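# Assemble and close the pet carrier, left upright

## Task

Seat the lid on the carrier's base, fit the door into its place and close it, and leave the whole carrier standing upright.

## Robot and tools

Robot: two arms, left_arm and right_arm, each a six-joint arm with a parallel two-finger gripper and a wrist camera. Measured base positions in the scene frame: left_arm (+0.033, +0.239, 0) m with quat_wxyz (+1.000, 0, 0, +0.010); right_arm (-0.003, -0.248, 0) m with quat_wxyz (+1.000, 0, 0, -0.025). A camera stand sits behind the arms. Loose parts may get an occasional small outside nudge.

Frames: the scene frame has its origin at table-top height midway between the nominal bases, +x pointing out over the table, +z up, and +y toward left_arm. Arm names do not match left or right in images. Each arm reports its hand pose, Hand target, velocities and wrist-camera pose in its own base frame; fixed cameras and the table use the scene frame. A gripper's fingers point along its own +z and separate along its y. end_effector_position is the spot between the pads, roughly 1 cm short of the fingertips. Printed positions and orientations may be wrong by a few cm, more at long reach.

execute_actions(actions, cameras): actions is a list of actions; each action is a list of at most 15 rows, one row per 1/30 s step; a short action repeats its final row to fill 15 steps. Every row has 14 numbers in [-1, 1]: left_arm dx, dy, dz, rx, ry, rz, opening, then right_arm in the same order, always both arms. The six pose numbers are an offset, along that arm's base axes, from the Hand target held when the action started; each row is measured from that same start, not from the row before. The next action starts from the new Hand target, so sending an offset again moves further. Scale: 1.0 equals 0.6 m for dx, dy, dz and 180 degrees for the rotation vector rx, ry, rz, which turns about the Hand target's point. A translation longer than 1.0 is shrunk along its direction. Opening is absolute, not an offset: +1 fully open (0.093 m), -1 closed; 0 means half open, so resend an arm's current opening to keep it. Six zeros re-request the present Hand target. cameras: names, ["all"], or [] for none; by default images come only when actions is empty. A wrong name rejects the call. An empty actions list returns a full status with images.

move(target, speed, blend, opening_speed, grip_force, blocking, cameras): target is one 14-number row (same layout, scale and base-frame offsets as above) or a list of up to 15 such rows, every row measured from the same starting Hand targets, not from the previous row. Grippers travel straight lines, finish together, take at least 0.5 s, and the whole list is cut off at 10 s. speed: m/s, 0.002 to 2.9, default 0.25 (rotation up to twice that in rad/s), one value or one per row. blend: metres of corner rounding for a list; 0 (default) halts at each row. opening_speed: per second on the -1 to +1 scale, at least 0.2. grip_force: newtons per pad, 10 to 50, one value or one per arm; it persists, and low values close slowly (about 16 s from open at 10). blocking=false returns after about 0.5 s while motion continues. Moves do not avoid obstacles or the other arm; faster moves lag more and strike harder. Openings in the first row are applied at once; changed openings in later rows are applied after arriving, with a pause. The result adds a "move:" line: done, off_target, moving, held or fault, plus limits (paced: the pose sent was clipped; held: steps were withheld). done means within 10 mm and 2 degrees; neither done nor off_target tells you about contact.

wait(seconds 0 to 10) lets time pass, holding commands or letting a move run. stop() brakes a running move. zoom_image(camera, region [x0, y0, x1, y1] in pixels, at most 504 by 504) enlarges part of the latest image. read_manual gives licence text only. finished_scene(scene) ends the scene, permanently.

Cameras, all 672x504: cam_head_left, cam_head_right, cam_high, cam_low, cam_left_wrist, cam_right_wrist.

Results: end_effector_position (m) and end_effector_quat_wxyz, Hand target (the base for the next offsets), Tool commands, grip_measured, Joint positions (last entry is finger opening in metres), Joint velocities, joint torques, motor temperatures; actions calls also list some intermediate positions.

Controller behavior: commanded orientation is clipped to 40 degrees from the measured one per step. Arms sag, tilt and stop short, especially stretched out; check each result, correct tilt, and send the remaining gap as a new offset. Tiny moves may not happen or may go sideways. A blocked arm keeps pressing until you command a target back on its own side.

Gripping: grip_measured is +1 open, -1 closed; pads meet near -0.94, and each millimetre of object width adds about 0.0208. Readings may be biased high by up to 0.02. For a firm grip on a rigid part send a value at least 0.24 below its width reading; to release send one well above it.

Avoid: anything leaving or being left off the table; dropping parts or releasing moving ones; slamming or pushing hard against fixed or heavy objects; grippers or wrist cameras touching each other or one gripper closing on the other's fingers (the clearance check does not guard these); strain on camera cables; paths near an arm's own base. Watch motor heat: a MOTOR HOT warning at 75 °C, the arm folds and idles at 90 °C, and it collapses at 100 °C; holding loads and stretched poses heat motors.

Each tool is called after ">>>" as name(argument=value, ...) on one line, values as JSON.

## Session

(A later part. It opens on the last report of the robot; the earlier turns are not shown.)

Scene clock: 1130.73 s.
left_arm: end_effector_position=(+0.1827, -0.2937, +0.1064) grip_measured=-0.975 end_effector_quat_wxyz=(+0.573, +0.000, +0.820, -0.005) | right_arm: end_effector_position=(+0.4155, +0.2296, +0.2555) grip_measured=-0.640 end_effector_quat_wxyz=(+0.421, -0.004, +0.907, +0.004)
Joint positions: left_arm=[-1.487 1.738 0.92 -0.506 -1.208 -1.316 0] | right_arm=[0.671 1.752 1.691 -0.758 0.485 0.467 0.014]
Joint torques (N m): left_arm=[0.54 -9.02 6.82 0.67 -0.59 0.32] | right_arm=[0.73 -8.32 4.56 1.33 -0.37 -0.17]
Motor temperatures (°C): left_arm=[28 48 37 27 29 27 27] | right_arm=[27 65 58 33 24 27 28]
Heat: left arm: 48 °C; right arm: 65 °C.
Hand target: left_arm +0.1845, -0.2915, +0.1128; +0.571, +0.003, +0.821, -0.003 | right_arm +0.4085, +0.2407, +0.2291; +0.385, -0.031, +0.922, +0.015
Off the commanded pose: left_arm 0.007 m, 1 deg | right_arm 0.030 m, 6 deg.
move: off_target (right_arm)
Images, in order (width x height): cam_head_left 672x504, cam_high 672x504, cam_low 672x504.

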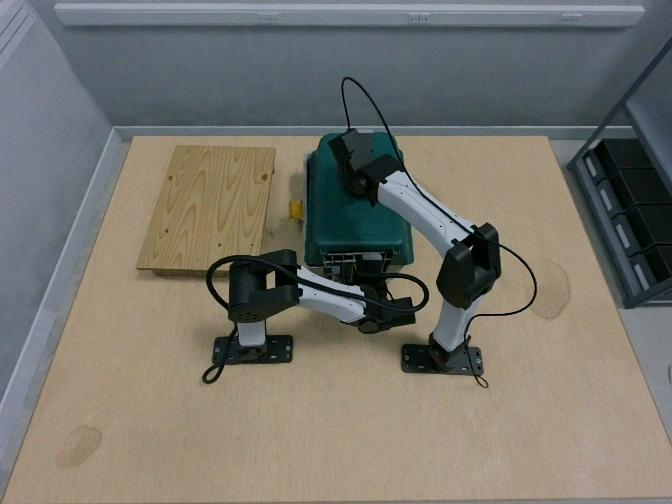

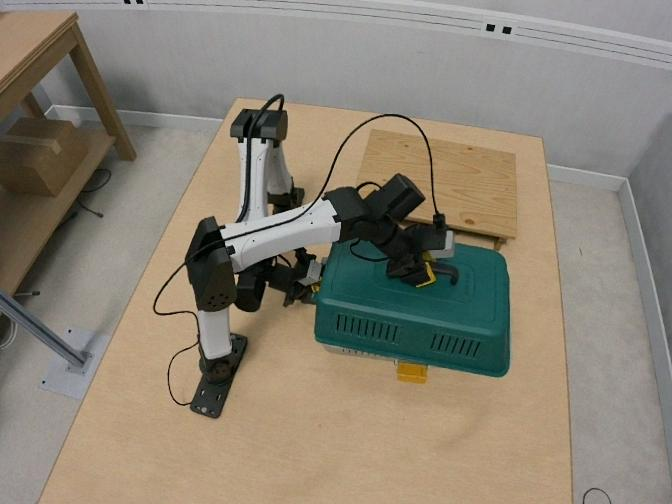

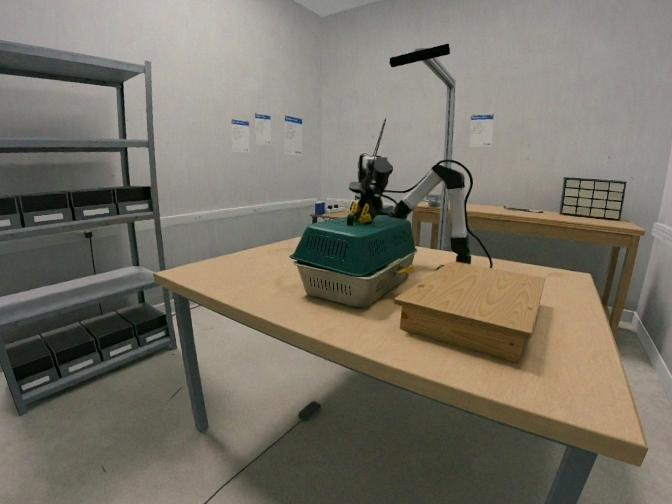

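>>> execute_actions(actions=[])

>>> zoom_image(camera="cam_head_right", region=[240, 210, 440, 310])

>>> zoom_image(camera="cam_high", region=[290, 240, 370, 380])

Scene clock: 1151.13 s.
left_arm: end_effector_position=(+0.1827, -0.2937, +0.1064) grip_measured=-0.975 end_effector_quat_wxyz=(+0.573, +0.000, +0.820, -0.005) | right_arm: end_effector_position=(+0.4155, +0.2296, +0.2555) grip_measured=-0.640 end_effector_quat_wxyz=(+0.421, -0.004, +0.907, +0.004)
Joint positions: left_arm=[-1.487 1.738 0.92 -0.506 -1.208 -1.316 0] | right_arm=[0.671 1.752 1.691 -0.758 0.485 0.467 0.014]
Joint velocities: within noise
Joint torques (N m): left_arm=[0.54 -9.02 6.82 0.67 -0.59 0.32] | right_arm=[0.73 -8.32 4.56 1.34 -0.37 -0.17]
Motor temperatures (°C): left_arm=[28 48 37 27 29 27 27] | right_arm=[27 62 55 33 24 27 28]
Heat: left arm: 48 °C; right arm: 62 °C.
Hand target: left_arm +0.1845, -0.2915, +0.1128; +0.571, +0.003, +0.821, -0.003 | right_arm +0.4085, +0.2407, +0.2291; +0.385, -0.031, +0.922, +0.015
Tool commands: left_gripper/opening=-1.0 right_gripper/opening=-1.0
Off the commanded pose: left_arm 0.007 m, 1 deg | right_arm 0.030 m, 6 deg.

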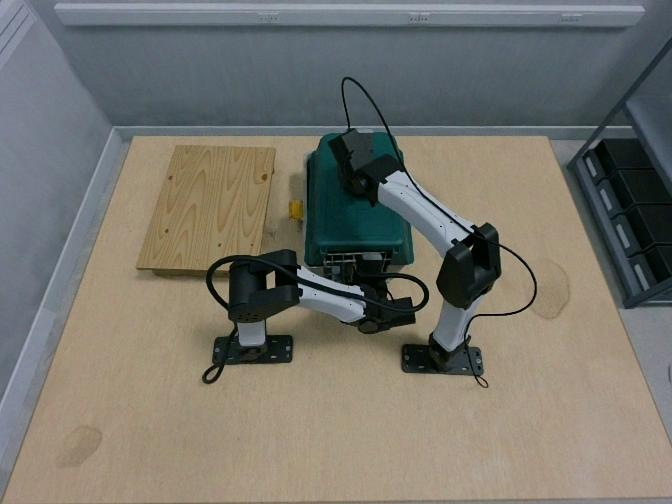

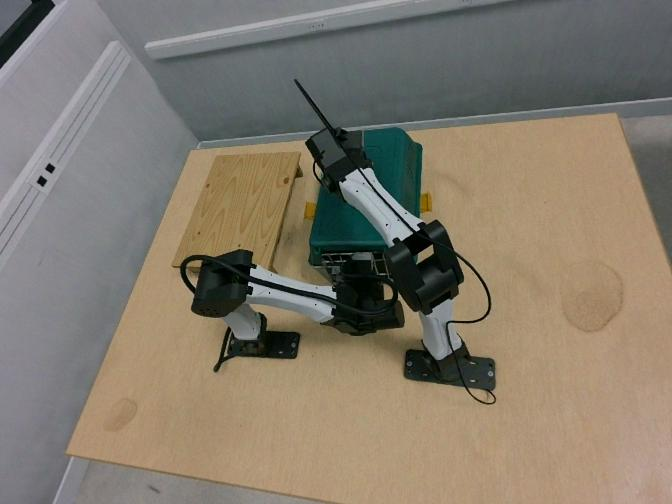

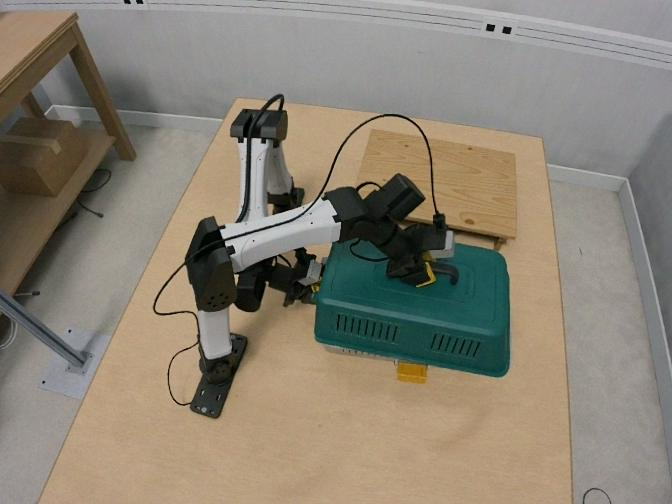

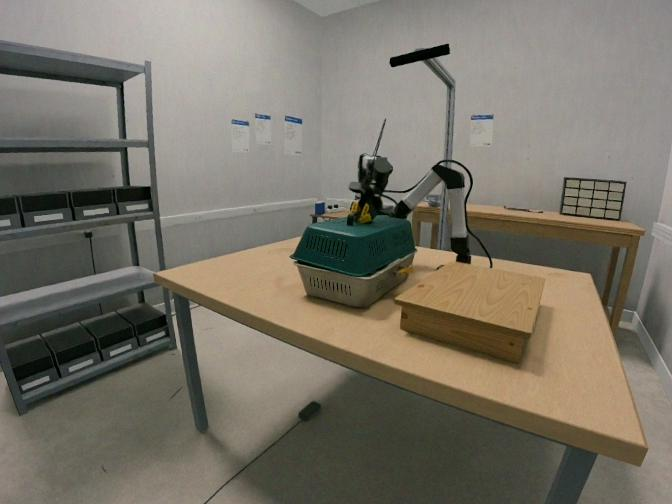

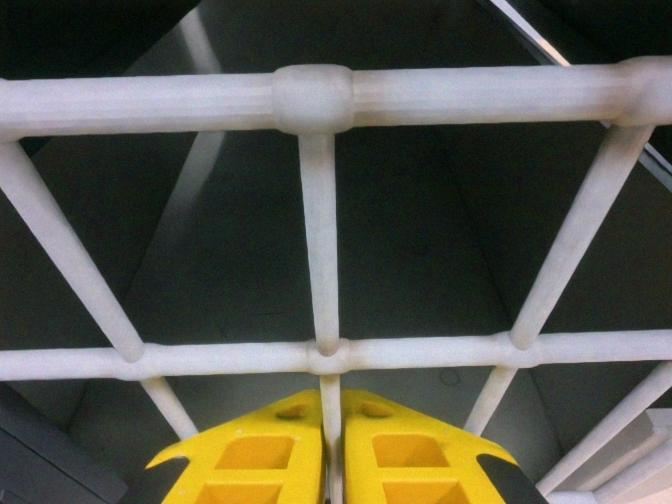

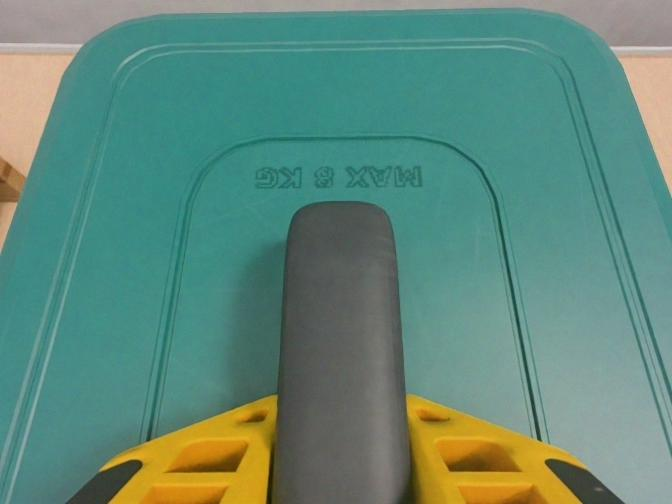

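Scaled by 2.520 from the camera's 672x504 image, which has a finer 960x720 frame.

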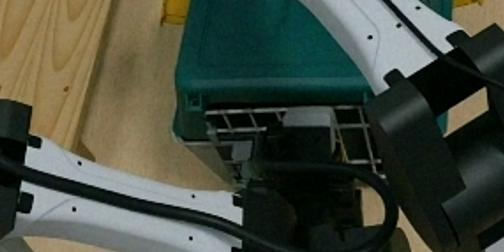

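Scaled by 3.600 from the camera's 672x504 image, which has a finer 960x720 frame.

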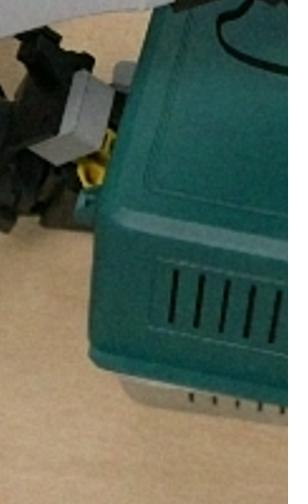

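>>> zoom_image(camera="cam_head_right", region=[300, 235, 350, 275])

>>> zoom_image(camera="cam_head_right", region=[370, 235, 420, 275])

Scaled by 10.080 from the camera's 672x504 image, which has a finer 960x720 frame.

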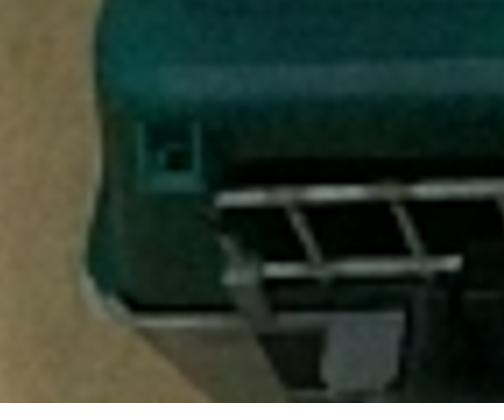

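Scaled by 10.080 from the camera's 672x504 image, which has a finer 960x720 frame.

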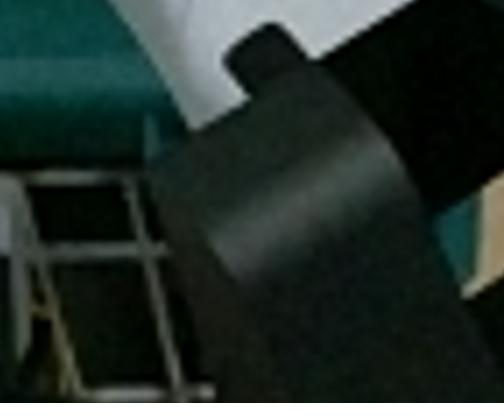

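>>> zoom_image(camera="cam_low", region=[350, 235, 425, 290])

>>> zoom_image(camera="cam_low", region=[285, 245, 360, 300])

>>> zoom_image(camera="cam_high", region=[310, 330, 410, 390])

>>> zoom_image(camera="cam_high", region=[310, 270, 340, 310])

Scaled by 6.720 from the camera's 672x504 image, which has a finer 960x720 frame.

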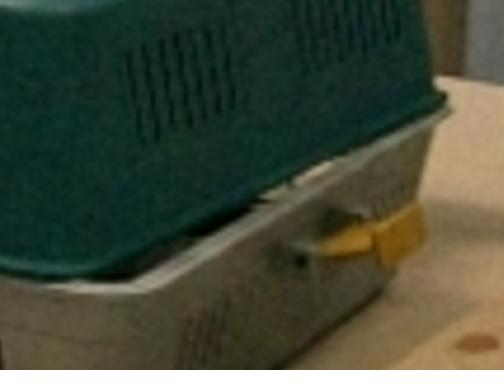

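Scaled by 6.720 from the camera's 672x504 image, which has a finer 960x720 frame.

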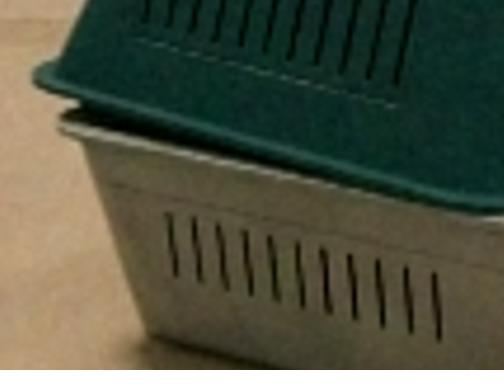

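Scaled by 5.040 from the camera's 672x504 image, which has a finer 960x720 frame.

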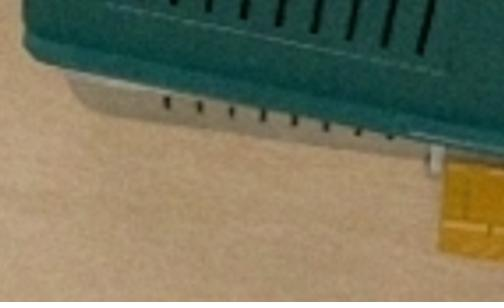

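Scaled by 12.600 from the camera's 672x504 image, which has a finer 960x720 frame.

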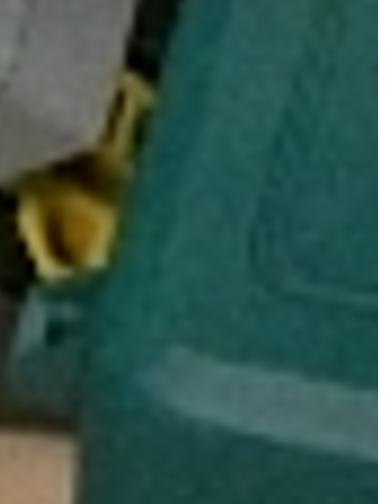

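>>> move(target=[0,0,0,0,0,0,-0.7, 0,0.0,0,0,0.0,0,-1], opening_speed=0.25)

>>> move(target=[0,0,0,0,0,0,-0.7, 0.003,0.0,0.01,0,0.0,0,0.3], opening_speed=0.25, cameras=["cam_head_left","cam_low","cam_high"])

>>> zoom_image(camera="cam_head_left", region=[312, 232, 347, 260])

>>> zoom_image(camera="cam_head_left", region=[380, 232, 415, 260])

>>> zoom_image(camera="cam_low", region=[270, 190, 430, 310])

Scene clock: 1202.70 s.
left_arm: end_effector_position=(+0.1823, -0.2929, +0.1052) grip_measured=-0.703 end_effector_quat_wxyz=(+0.570, +0.011, +0.822, +0.003) | right_arm: end_effector_position=(+0.4146, +0.2305, +0.2535) grip_measured=-0.640 end_effector_quat_wxyz=(+0.418, -0.006, +0.909, +0.007)
Joint positions: left_arm=[-1.487 1.738 0.92 -0.513 -1.202 -1.295 0.011] | right_arm=[0.671 1.752 1.688 -0.758 0.477 0.468 0.014]
Joint torques (N m): left_arm=[0.53 -9.06 6.75 0.76 -0.66 0.1] | right_arm=[0.75 -8.32 4.81 1.35 -0.31 -0.2]
Motor temperatures (°C): left_arm=[28 48 37 27 29 27 27] | right_arm=[27 58 52 33 24 27 28]
Heat: left arm: 48 °C; right arm: 58 °C.
Hand target: left_arm +0.1845, -0.2915, +0.1128; +0.571, +0.003, +0.821, -0.003 | right_arm +0.4085, +0.2408, +0.2292; +0.385, -0.031, +0.922, +0.015
Off the commanded pose: left_arm 0.008 m, 1 deg | right_arm 0.027 m, 5 deg.
move: off_target (right_arm)

Scene clock: 1208.10 s.
left_arm: end_effector_position=(+0.1823, -0.2930, +0.1050) grip_measured=-0.703 end_effector_quat_wxyz=(+0.569, +0.012, +0.822, +0.004) | right_arm: end_effector_position=(+0.4127, +0.2440, +0.2537) grip_measured=+0.298 end_effector_quat_wxyz=(+0.412, -0.022, +0.910, +0.037)
Joint positions: left_arm=[-1.487 1.738 0.92 -0.513 -1.201 -1.294 0.011] | right_arm=[0.675 1.752 1.69 -0.739 0.412 0.457 0.06]
Joint torques (N m): left_arm=[0.53 -9.06 6.74 0.76 -0.67 0.1] | right_arm=[0.09 -7.62 7.49 1 0.22 -0.12]
Motor temperatures (°C): left_arm=[28 48 37 27 29 27 27] | right_arm=[27 58 52 32 24 27 28]
Heat: left arm: 48 °C; right arm: 58 °C.
Hand target: left_arm +0.1845, -0.2915, +0.1127; +0.571, +0.003, +0.821, -0.003 | right_arm +0.4103, +0.2408, +0.2352; +0.385, -0.031, +0.922, +0.015
Off the commanded pose: left_arm 0.008 m, 1 deg | right_arm 0.019 m, 4 deg.
move: off_target (right_arm)
Images, in order (width x height): cam_head_left 672x504, cam_high 672x504, cam_low 672x504.

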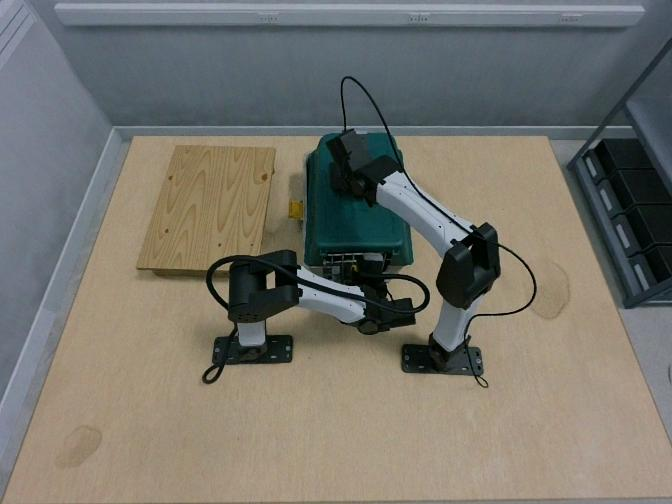

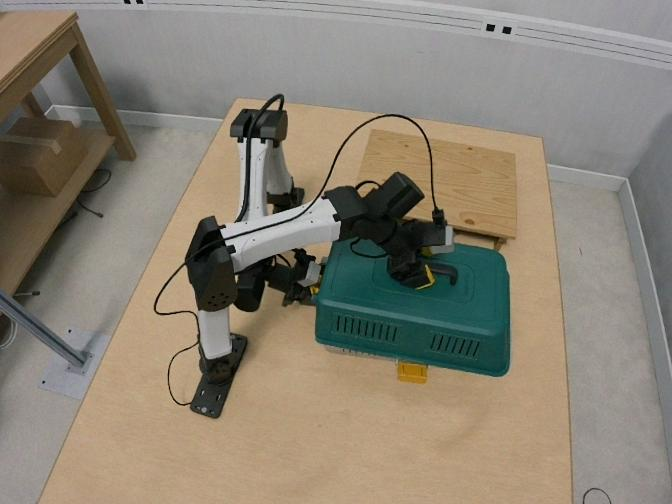

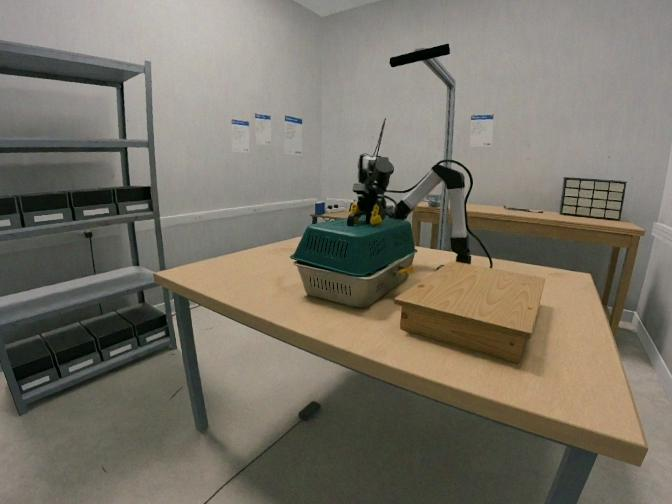

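Scaled by 14.400 from the camera's 672x504 image, which has a finer 960x720 frame.

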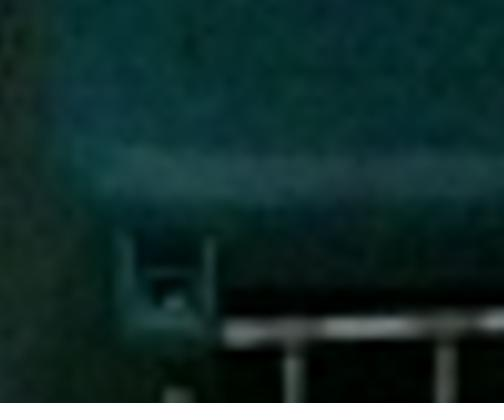

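Scaled by 14.400 from the camera's 672x504 image, which has a finer 960x720 frame.

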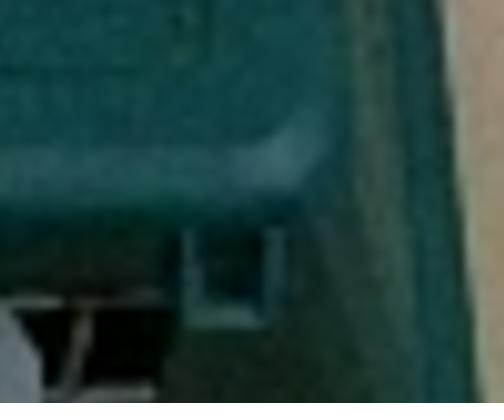

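Scaled by 3.150 from the camera's 672x504 image, which has a finer 960x720 frame.

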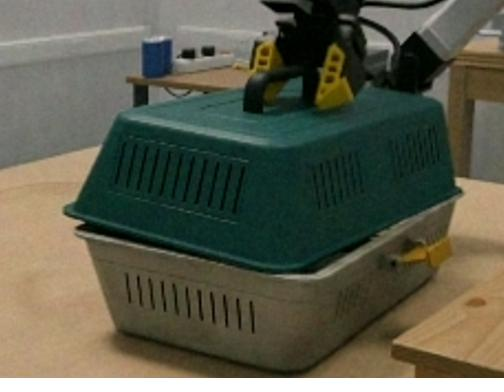

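>>> move(target=[[0,0,0,0,0,0,-0.7, 0.003,-0.012,0.01,0,0.0,0,0.8],[0,0,0,0,0,0,-0.7, -0.02,-0.012,0.12,0,0.0,0,0.8],[0,0,0,0,0,0,-0.7, -0.15,-0.2,0.22,0,0.0,0,0.8]], cameras=["cam_head_left","cam_head_right","cam_low","cam_high"])

>>> zoom_image(camera="cam_head_left", region=[312, 232, 347, 260])

>>> zoom_image(camera="cam_head_left", region=[380, 232, 415, 260])

>>> zoom_image(camera="cam_head_right", region=[300, 220, 420, 290])

>>> zoom_image(camera="cam_low", region=[270, 190, 430, 310])

Scene clock: 1229.17 s.
left_arm: end_effector_position=(+0.1823, -0.2930, +0.1050) grip_measured=-0.703 end_effector_quat_wxyz=(+0.569, +0.012, +0.822, +0.004) | right_arm: end_effector_position=(+0.3210, +0.1216, +0.3751) grip_measured=+0.798 end_effector_quat_wxyz=(+0.399, -0.025, +0.916, +0.018)
Joint positions: left_arm=[-1.487 1.738 0.92 -0.513 -1.201 -1.294 0.011] | right_arm=[0.517 1.446 1.931 -1.284 0.32 0.331 0.084]
Joint torques (N m): left_arm=[0.53 -9.07 6.75 0.76 -0.67 0.1] | right_arm=[-0.39 -4.94 5.03 1.33 0.02 -0.2]
Motor temperatures (°C): left_arm=[28 48 37 28 29 27 26] | right_arm=[27 58 52 31 24 27 27]
Heat: left arm: 48 °C; right arm: 58 °C.
Hand target: left_arm +0.1845, -0.2915, +0.1127; +0.571, +0.003, +0.821, -0.003 | right_arm +0.3203, +0.1209, +0.3672; +0.385, -0.031, +0.922, +0.015
Off the commanded pose: left_arm 0.008 m, 1 deg | right_arm 0.008 m, 2 deg.
move: done
Images, in order (width x height): cam_head_left 672x504, cam_head_right 672x504, cam_high 672x504, cam_low 672x504.

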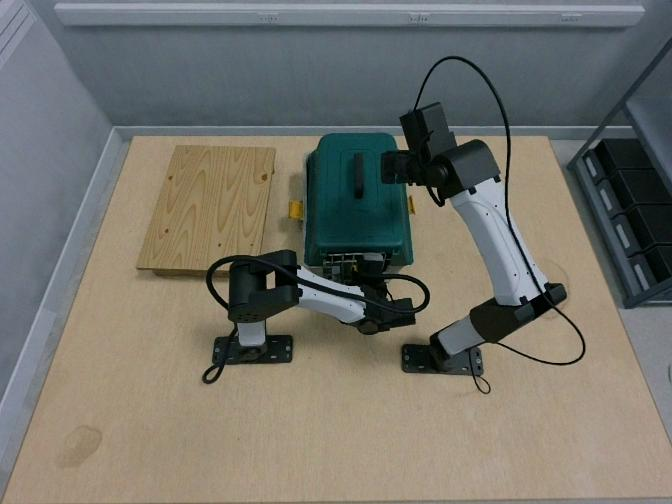

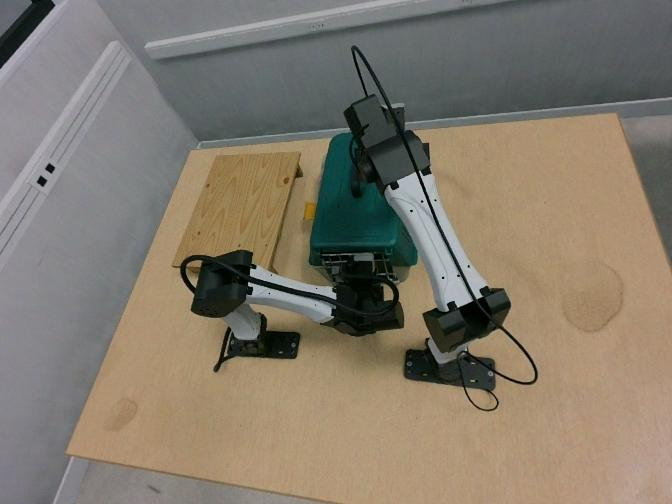

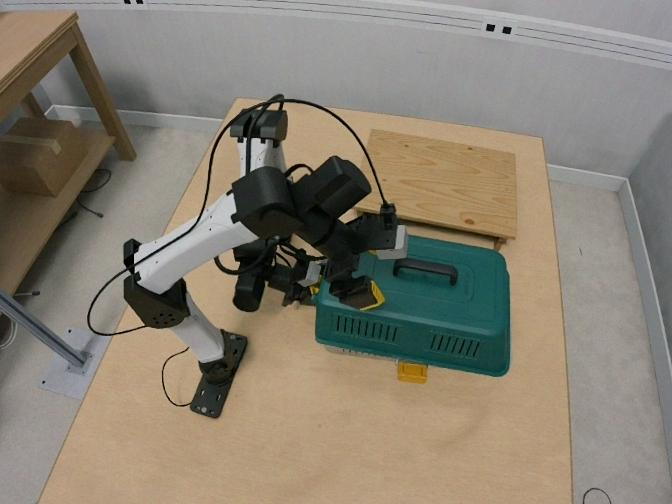

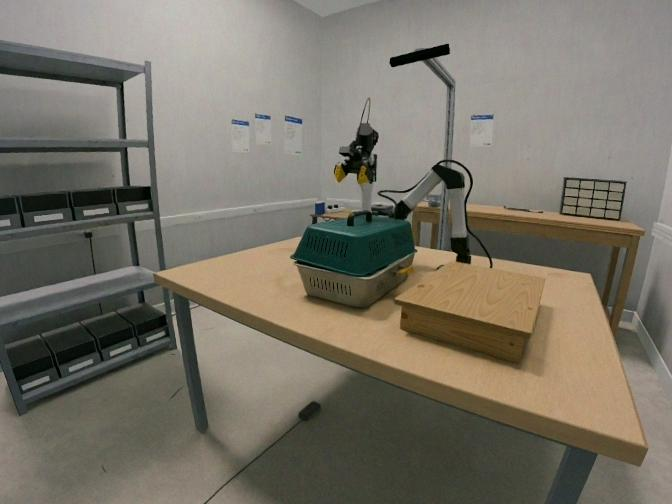

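Scaled by 14.400 from the camera's 672x504 image, which has a finer 960x720 frame.

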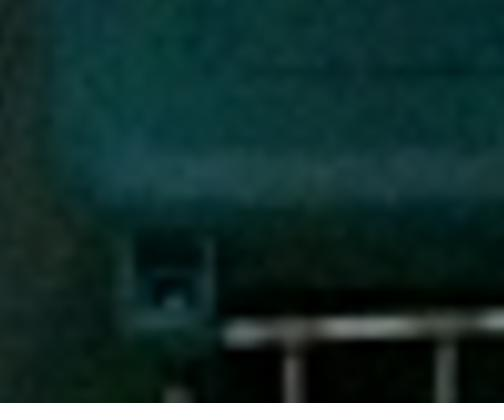

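Scaled by 14.400 from the camera's 672x504 image, which has a finer 960x720 frame.

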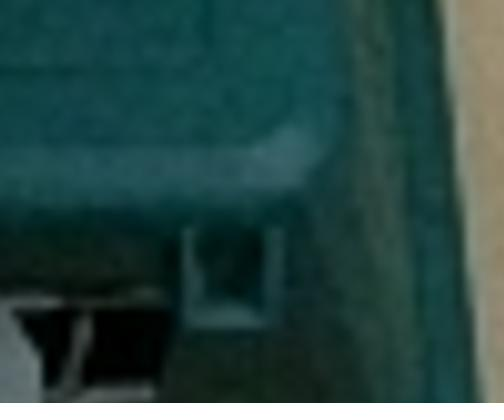

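Scaled by 4.200 from the camera's 672x504 image, which has a finer 960x720 frame.

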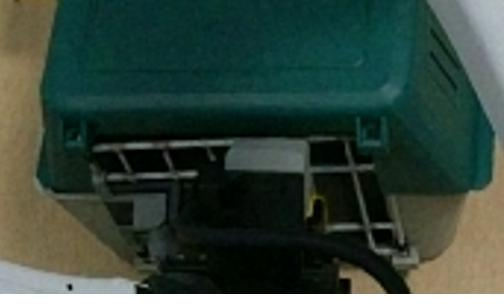

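Scaled by 3.150 from the camera's 672x504 image, which has a finer 960x720 frame.

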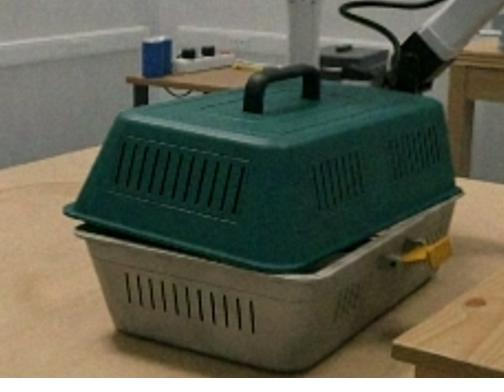

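>>> zoom_image(camera="cam_head_right", region=[370, 235, 410, 275])

>>> zoom_image(camera="cam_head_right", region=[305, 235, 345, 275])

>>> zoom_image(camera="cam_low", region=[285, 245, 360, 300])

Scaled by 12.600 from the camera's 672x504 image, which has a finer 960x720 frame.

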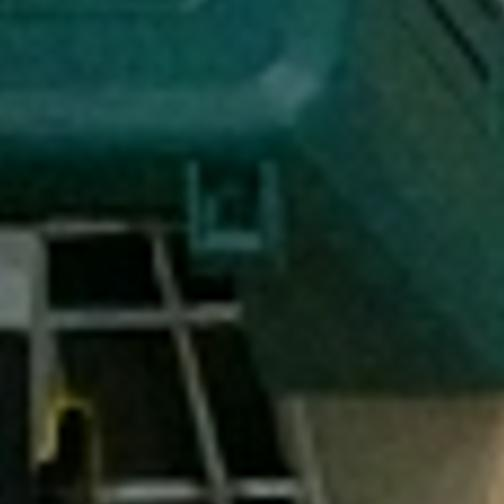

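Scaled by 12.600 from the camera's 672x504 image, which has a finer 960x720 frame.

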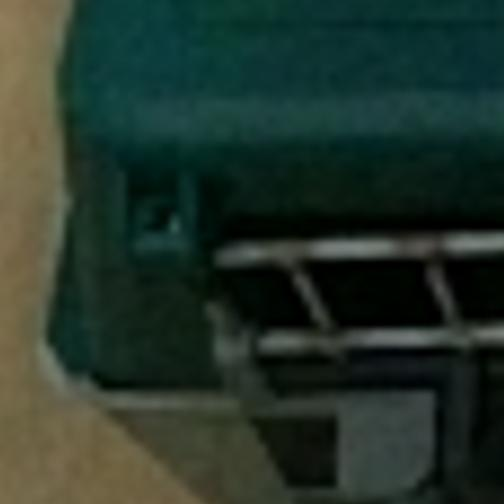

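Scaled by 6.720 from the camera's 672x504 image, which has a finer 960x720 frame.

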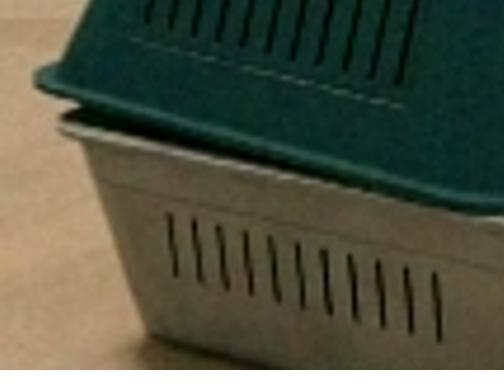

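>>> move(target=[[0,0,0,0,0,0,-0.7, 0.15,0.182,0.02,0.0,-0.01,-0.010,0.8],[0,0,0,0,0,0,-0.7, 0.156,0.182,-0.192,0.0,-0.01,-0.010,0.8]], speed=0.15, cameras=["cam_head_left","cam_right_wrist","cam_low"])

Scene clock: 1261.47 s.
left_arm: end_effector_position=(+0.1822, -0.2927, +0.1049) grip_measured=-0.701 end_effector_quat_wxyz=(+0.569, +0.012, +0.822, +0.005) | right_arm: end_effector_position=(+0.4148, +0.2318, +0.2538) grip_measured=+0.798 end_effector_quat_wxyz=(+0.400, -0.014, +0.916, +0.012)
Joint positions: left_arm=[-1.487 1.738 0.92 -0.515 -1.2 -1.293 0.012] | right_arm=[0.66 1.773 1.739 -0.814 0.437 0.462 0.084]
Joint torques (N m): left_arm=[0.53 -9.06 6.75 0.78 -0.68 0.09] | right_arm=[0.18 -10.67 5.86 1.45 0.26 -0.17]
Motor temperatures (°C): left_arm=[28 48 37 28 29 27 26] | right_arm=[27 55 51 31 24 27 26]
Heat: left arm: 48 °C; right arm: 55 °C.
Hand target: left_arm +0.1845, -0.2915, +0.1127; +0.571, +0.003, +0.821, -0.003 | right_arm +0.4139, +0.2300, +0.2521; +0.400, -0.016, +0.916, +0.009
Off the commanded pose: left_arm 0.008 m, 1 deg | right_arm 0.003 m, 0 deg.
elbow stopped short (right arm): the move would have taken joint 3 (elbow) straighter than the controller allows.
move: done
Images, in order (width x height): cam_head_left 672x504, cam_low 672x504, cam_right_wrist 672x504.

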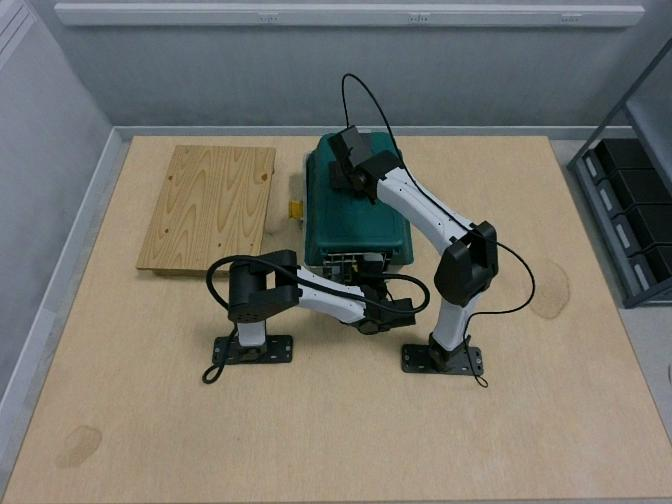

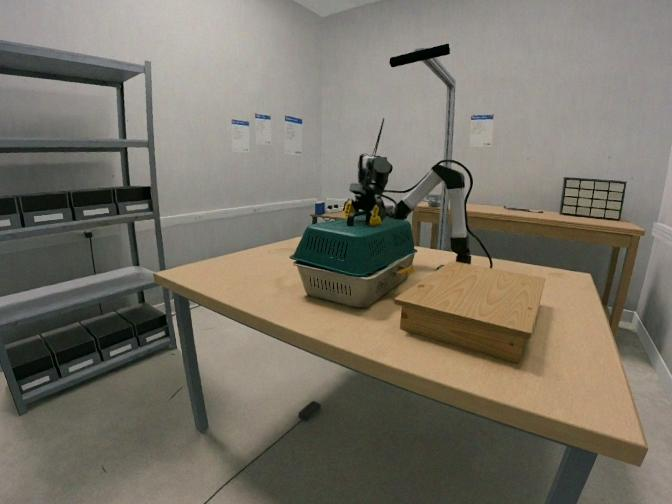

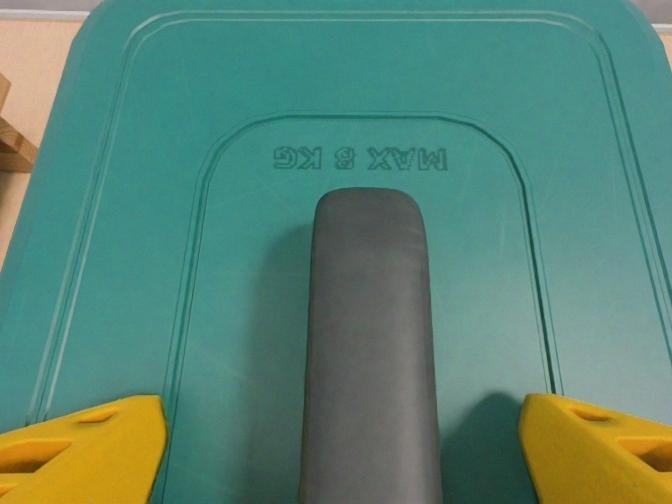

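>>> move(target=[[0,0,0,0,0,0,-0.7, 0,-0.004,0,0,0,0,0.8],[0,0,0,0,0,0,-0.7, 0,-0.004,0,0,0,0,-1],[0,0,0,0,0,0,-0.7, 0.004,0.011,0.022,0.0,0,0.016,-1]], speed=0.05, cameras=["cam_head_left","cam_low"])

>>> zoom_image(camera="cam_head_left", region=[312, 232, 347, 260])

>>> zoom_image(camera="cam_head_left", region=[380, 232, 415, 260])

>>> zoom_image(camera="cam_low", region=[270, 190, 430, 310])

Scene clock: 1278.23 s.
left_arm: end_effector_position=(+0.1822, -0.2927, +0.1049) grip_measured=-0.701 end_effector_quat_wxyz=(+0.569, +0.012, +0.822, +0.005) | right_arm: end_effector_position=(+0.4143, +0.2313, +0.2540) grip_measured=-0.679 end_effector_quat_wxyz=(+0.396, -0.022, +0.918, +0.008)
Joint positions: left_arm=[-1.487 1.738 0.92 -0.515 -1.2 -1.293 0.012] | right_arm=[0.659 1.779 1.754 -0.834 0.433 0.448 0.013]
Joint torques (N m): left_arm=[0.53 -9.06 6.75 0.78 -0.68 0.09] | right_arm=[0.02 -9.99 10.06 1.33 -0.02 -0.5]
Motor temperatures (°C): left_arm=[28 48 37 28 29 27 26] | right_arm=[27 56 51 31 24 27 26]
Heat: left arm: 48 °C; right arm: 56 °C.
Hand target: left_arm +0.1845, -0.2915, +0.1127; +0.571, +0.003, +0.821, -0.003 | right_arm +0.4163, +0.2366, +0.2652; +0.399, -0.039, +0.916, +0.019
Off the commanded pose: left_arm 0.008 m, 1 deg | right_arm 0.013 m, 2 deg.
move: off_target (right_arm)
Images, in order (width x height): cam_head_left 672x504, cam_low 672x504.

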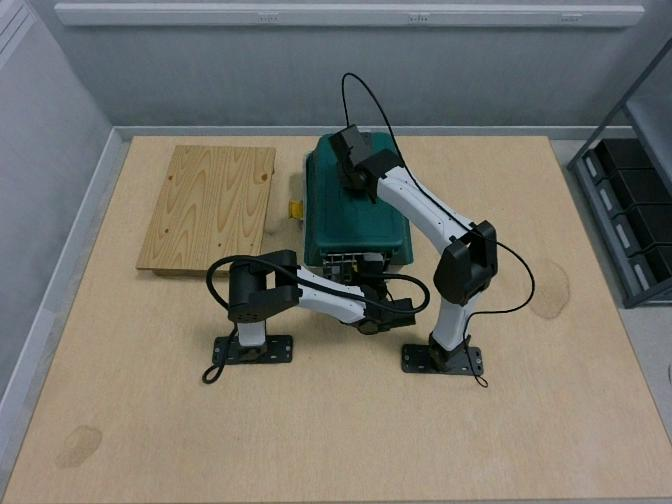

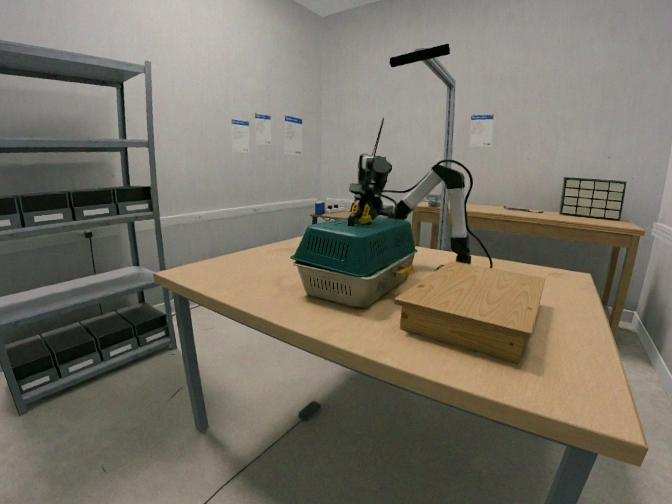

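Scaled by 14.400 from the camera's 672x504 image, which has a finer 960x720 frame.

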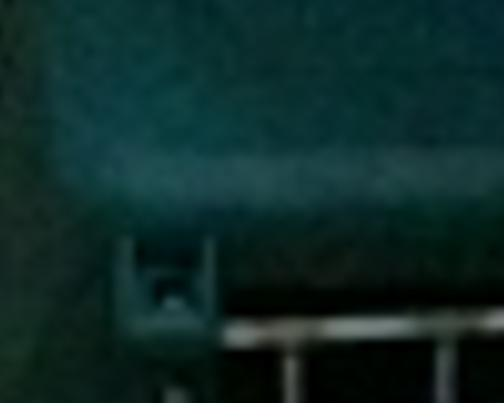

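Scaled by 14.400 from the camera's 672x504 image, which has a finer 960x720 frame.

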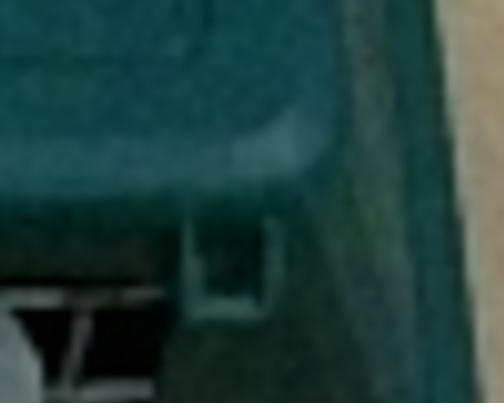

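Scaled by 3.150 from the camera's 672x504 image, which has a finer 960x720 frame.

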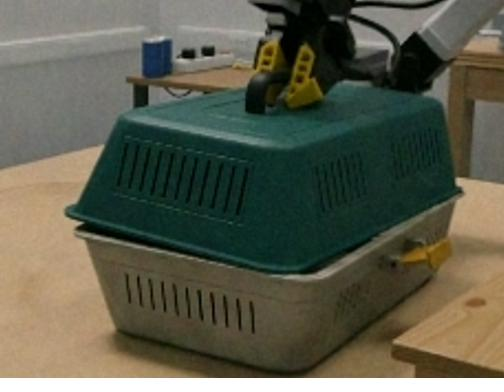

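>>> move(target=[[0,0,0,0,0,0,-0.7, 0.006,0.015,0.004,0,0,0.014,-1],[0,0,0,0,0,0,-0.7, 0.006,0.015,-0.02,-0.01,0,0.014,-1]], speed=0.05, cameras=["cam_head_left","cam_low"])

>>> zoom_image(camera="cam_head_left", region=[312, 232, 347, 260])

>>> zoom_image(camera="cam_head_left", region=[380, 232, 415, 260])

>>> zoom_image(camera="cam_low", region=[270, 190, 430, 310])

Scene clock: 1288.03 s.
left_arm: end_effector_position=(+0.1822, -0.2927, +0.1049) grip_measured=-0.701 end_effector_quat_wxyz=(+0.569, +0.012, +0.822, +0.005) | right_arm: end_effector_position=(+0.4179, +0.2376, +0.2553) grip_measured=-0.677 end_effector_quat_wxyz=(+0.395, -0.041, +0.918, +0.010)
Joint positions: left_arm=[-1.487 1.738 0.92 -0.515 -1.2 -1.293 0.012] | right_arm=[0.659 1.798 1.783 -0.835 0.415 0.411 0.013]
Joint torques (N m): left_arm=[0.54 -9.06 6.75 0.79 -0.69 0.09] | right_arm=[0.73 -9.77 6.45 1.68 0.08 -0.58]
Motor temperatures (°C): left_arm=[28 48 37 28 29 27 26] | right_arm=[27 56 55 31 24 27 27]
Heat: left arm: 48 °C; right arm: 56 °C.
Hand target: left_arm +0.1845, -0.2915, +0.1127; +0.571, +0.003, +0.821, -0.003 | right_arm +0.4199, +0.2457, +0.2533; +0.398, -0.066, +0.915, +0.013
Off the commanded pose: left_arm 0.008 m, 1 deg | right_arm 0.008 m, 3 deg.
move: off_target (right_arm)
Images, in order (width x height): cam_head_left 672x504, cam_low 672x504.

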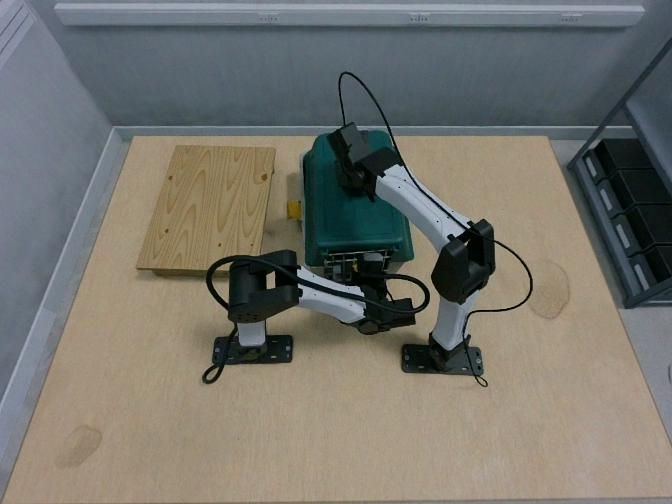

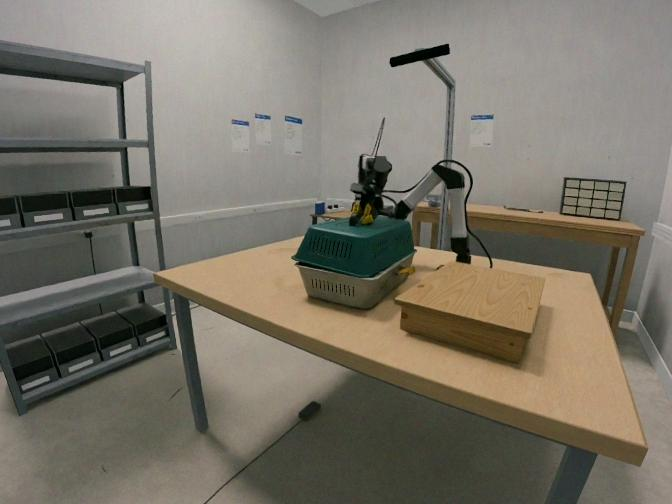

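Scaled by 14.400 from the camera's 672x504 image, which has a finer 960x720 frame.

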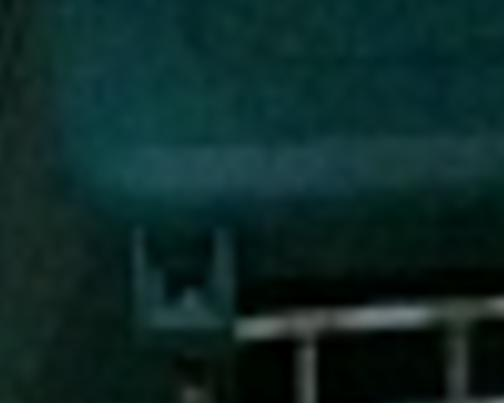

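Scaled by 14.400 from the camera's 672x504 image, which has a finer 960x720 frame.

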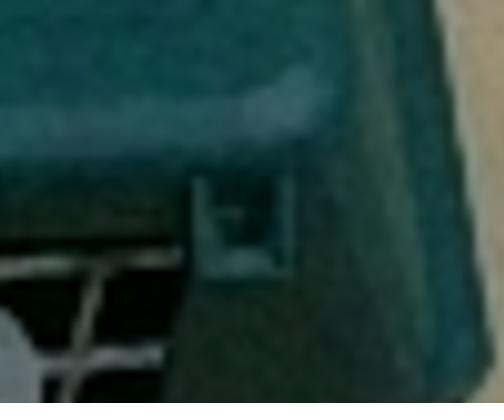

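Scaled by 3.150 from the camera's 672x504 image, which has a finer 960x720 frame.

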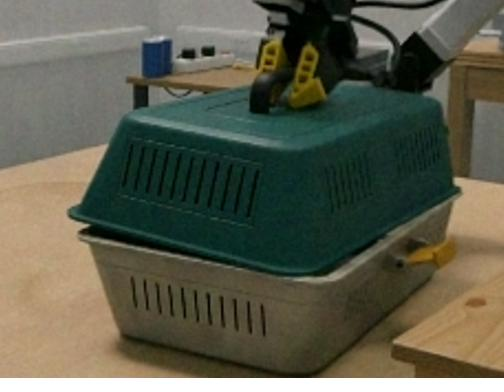

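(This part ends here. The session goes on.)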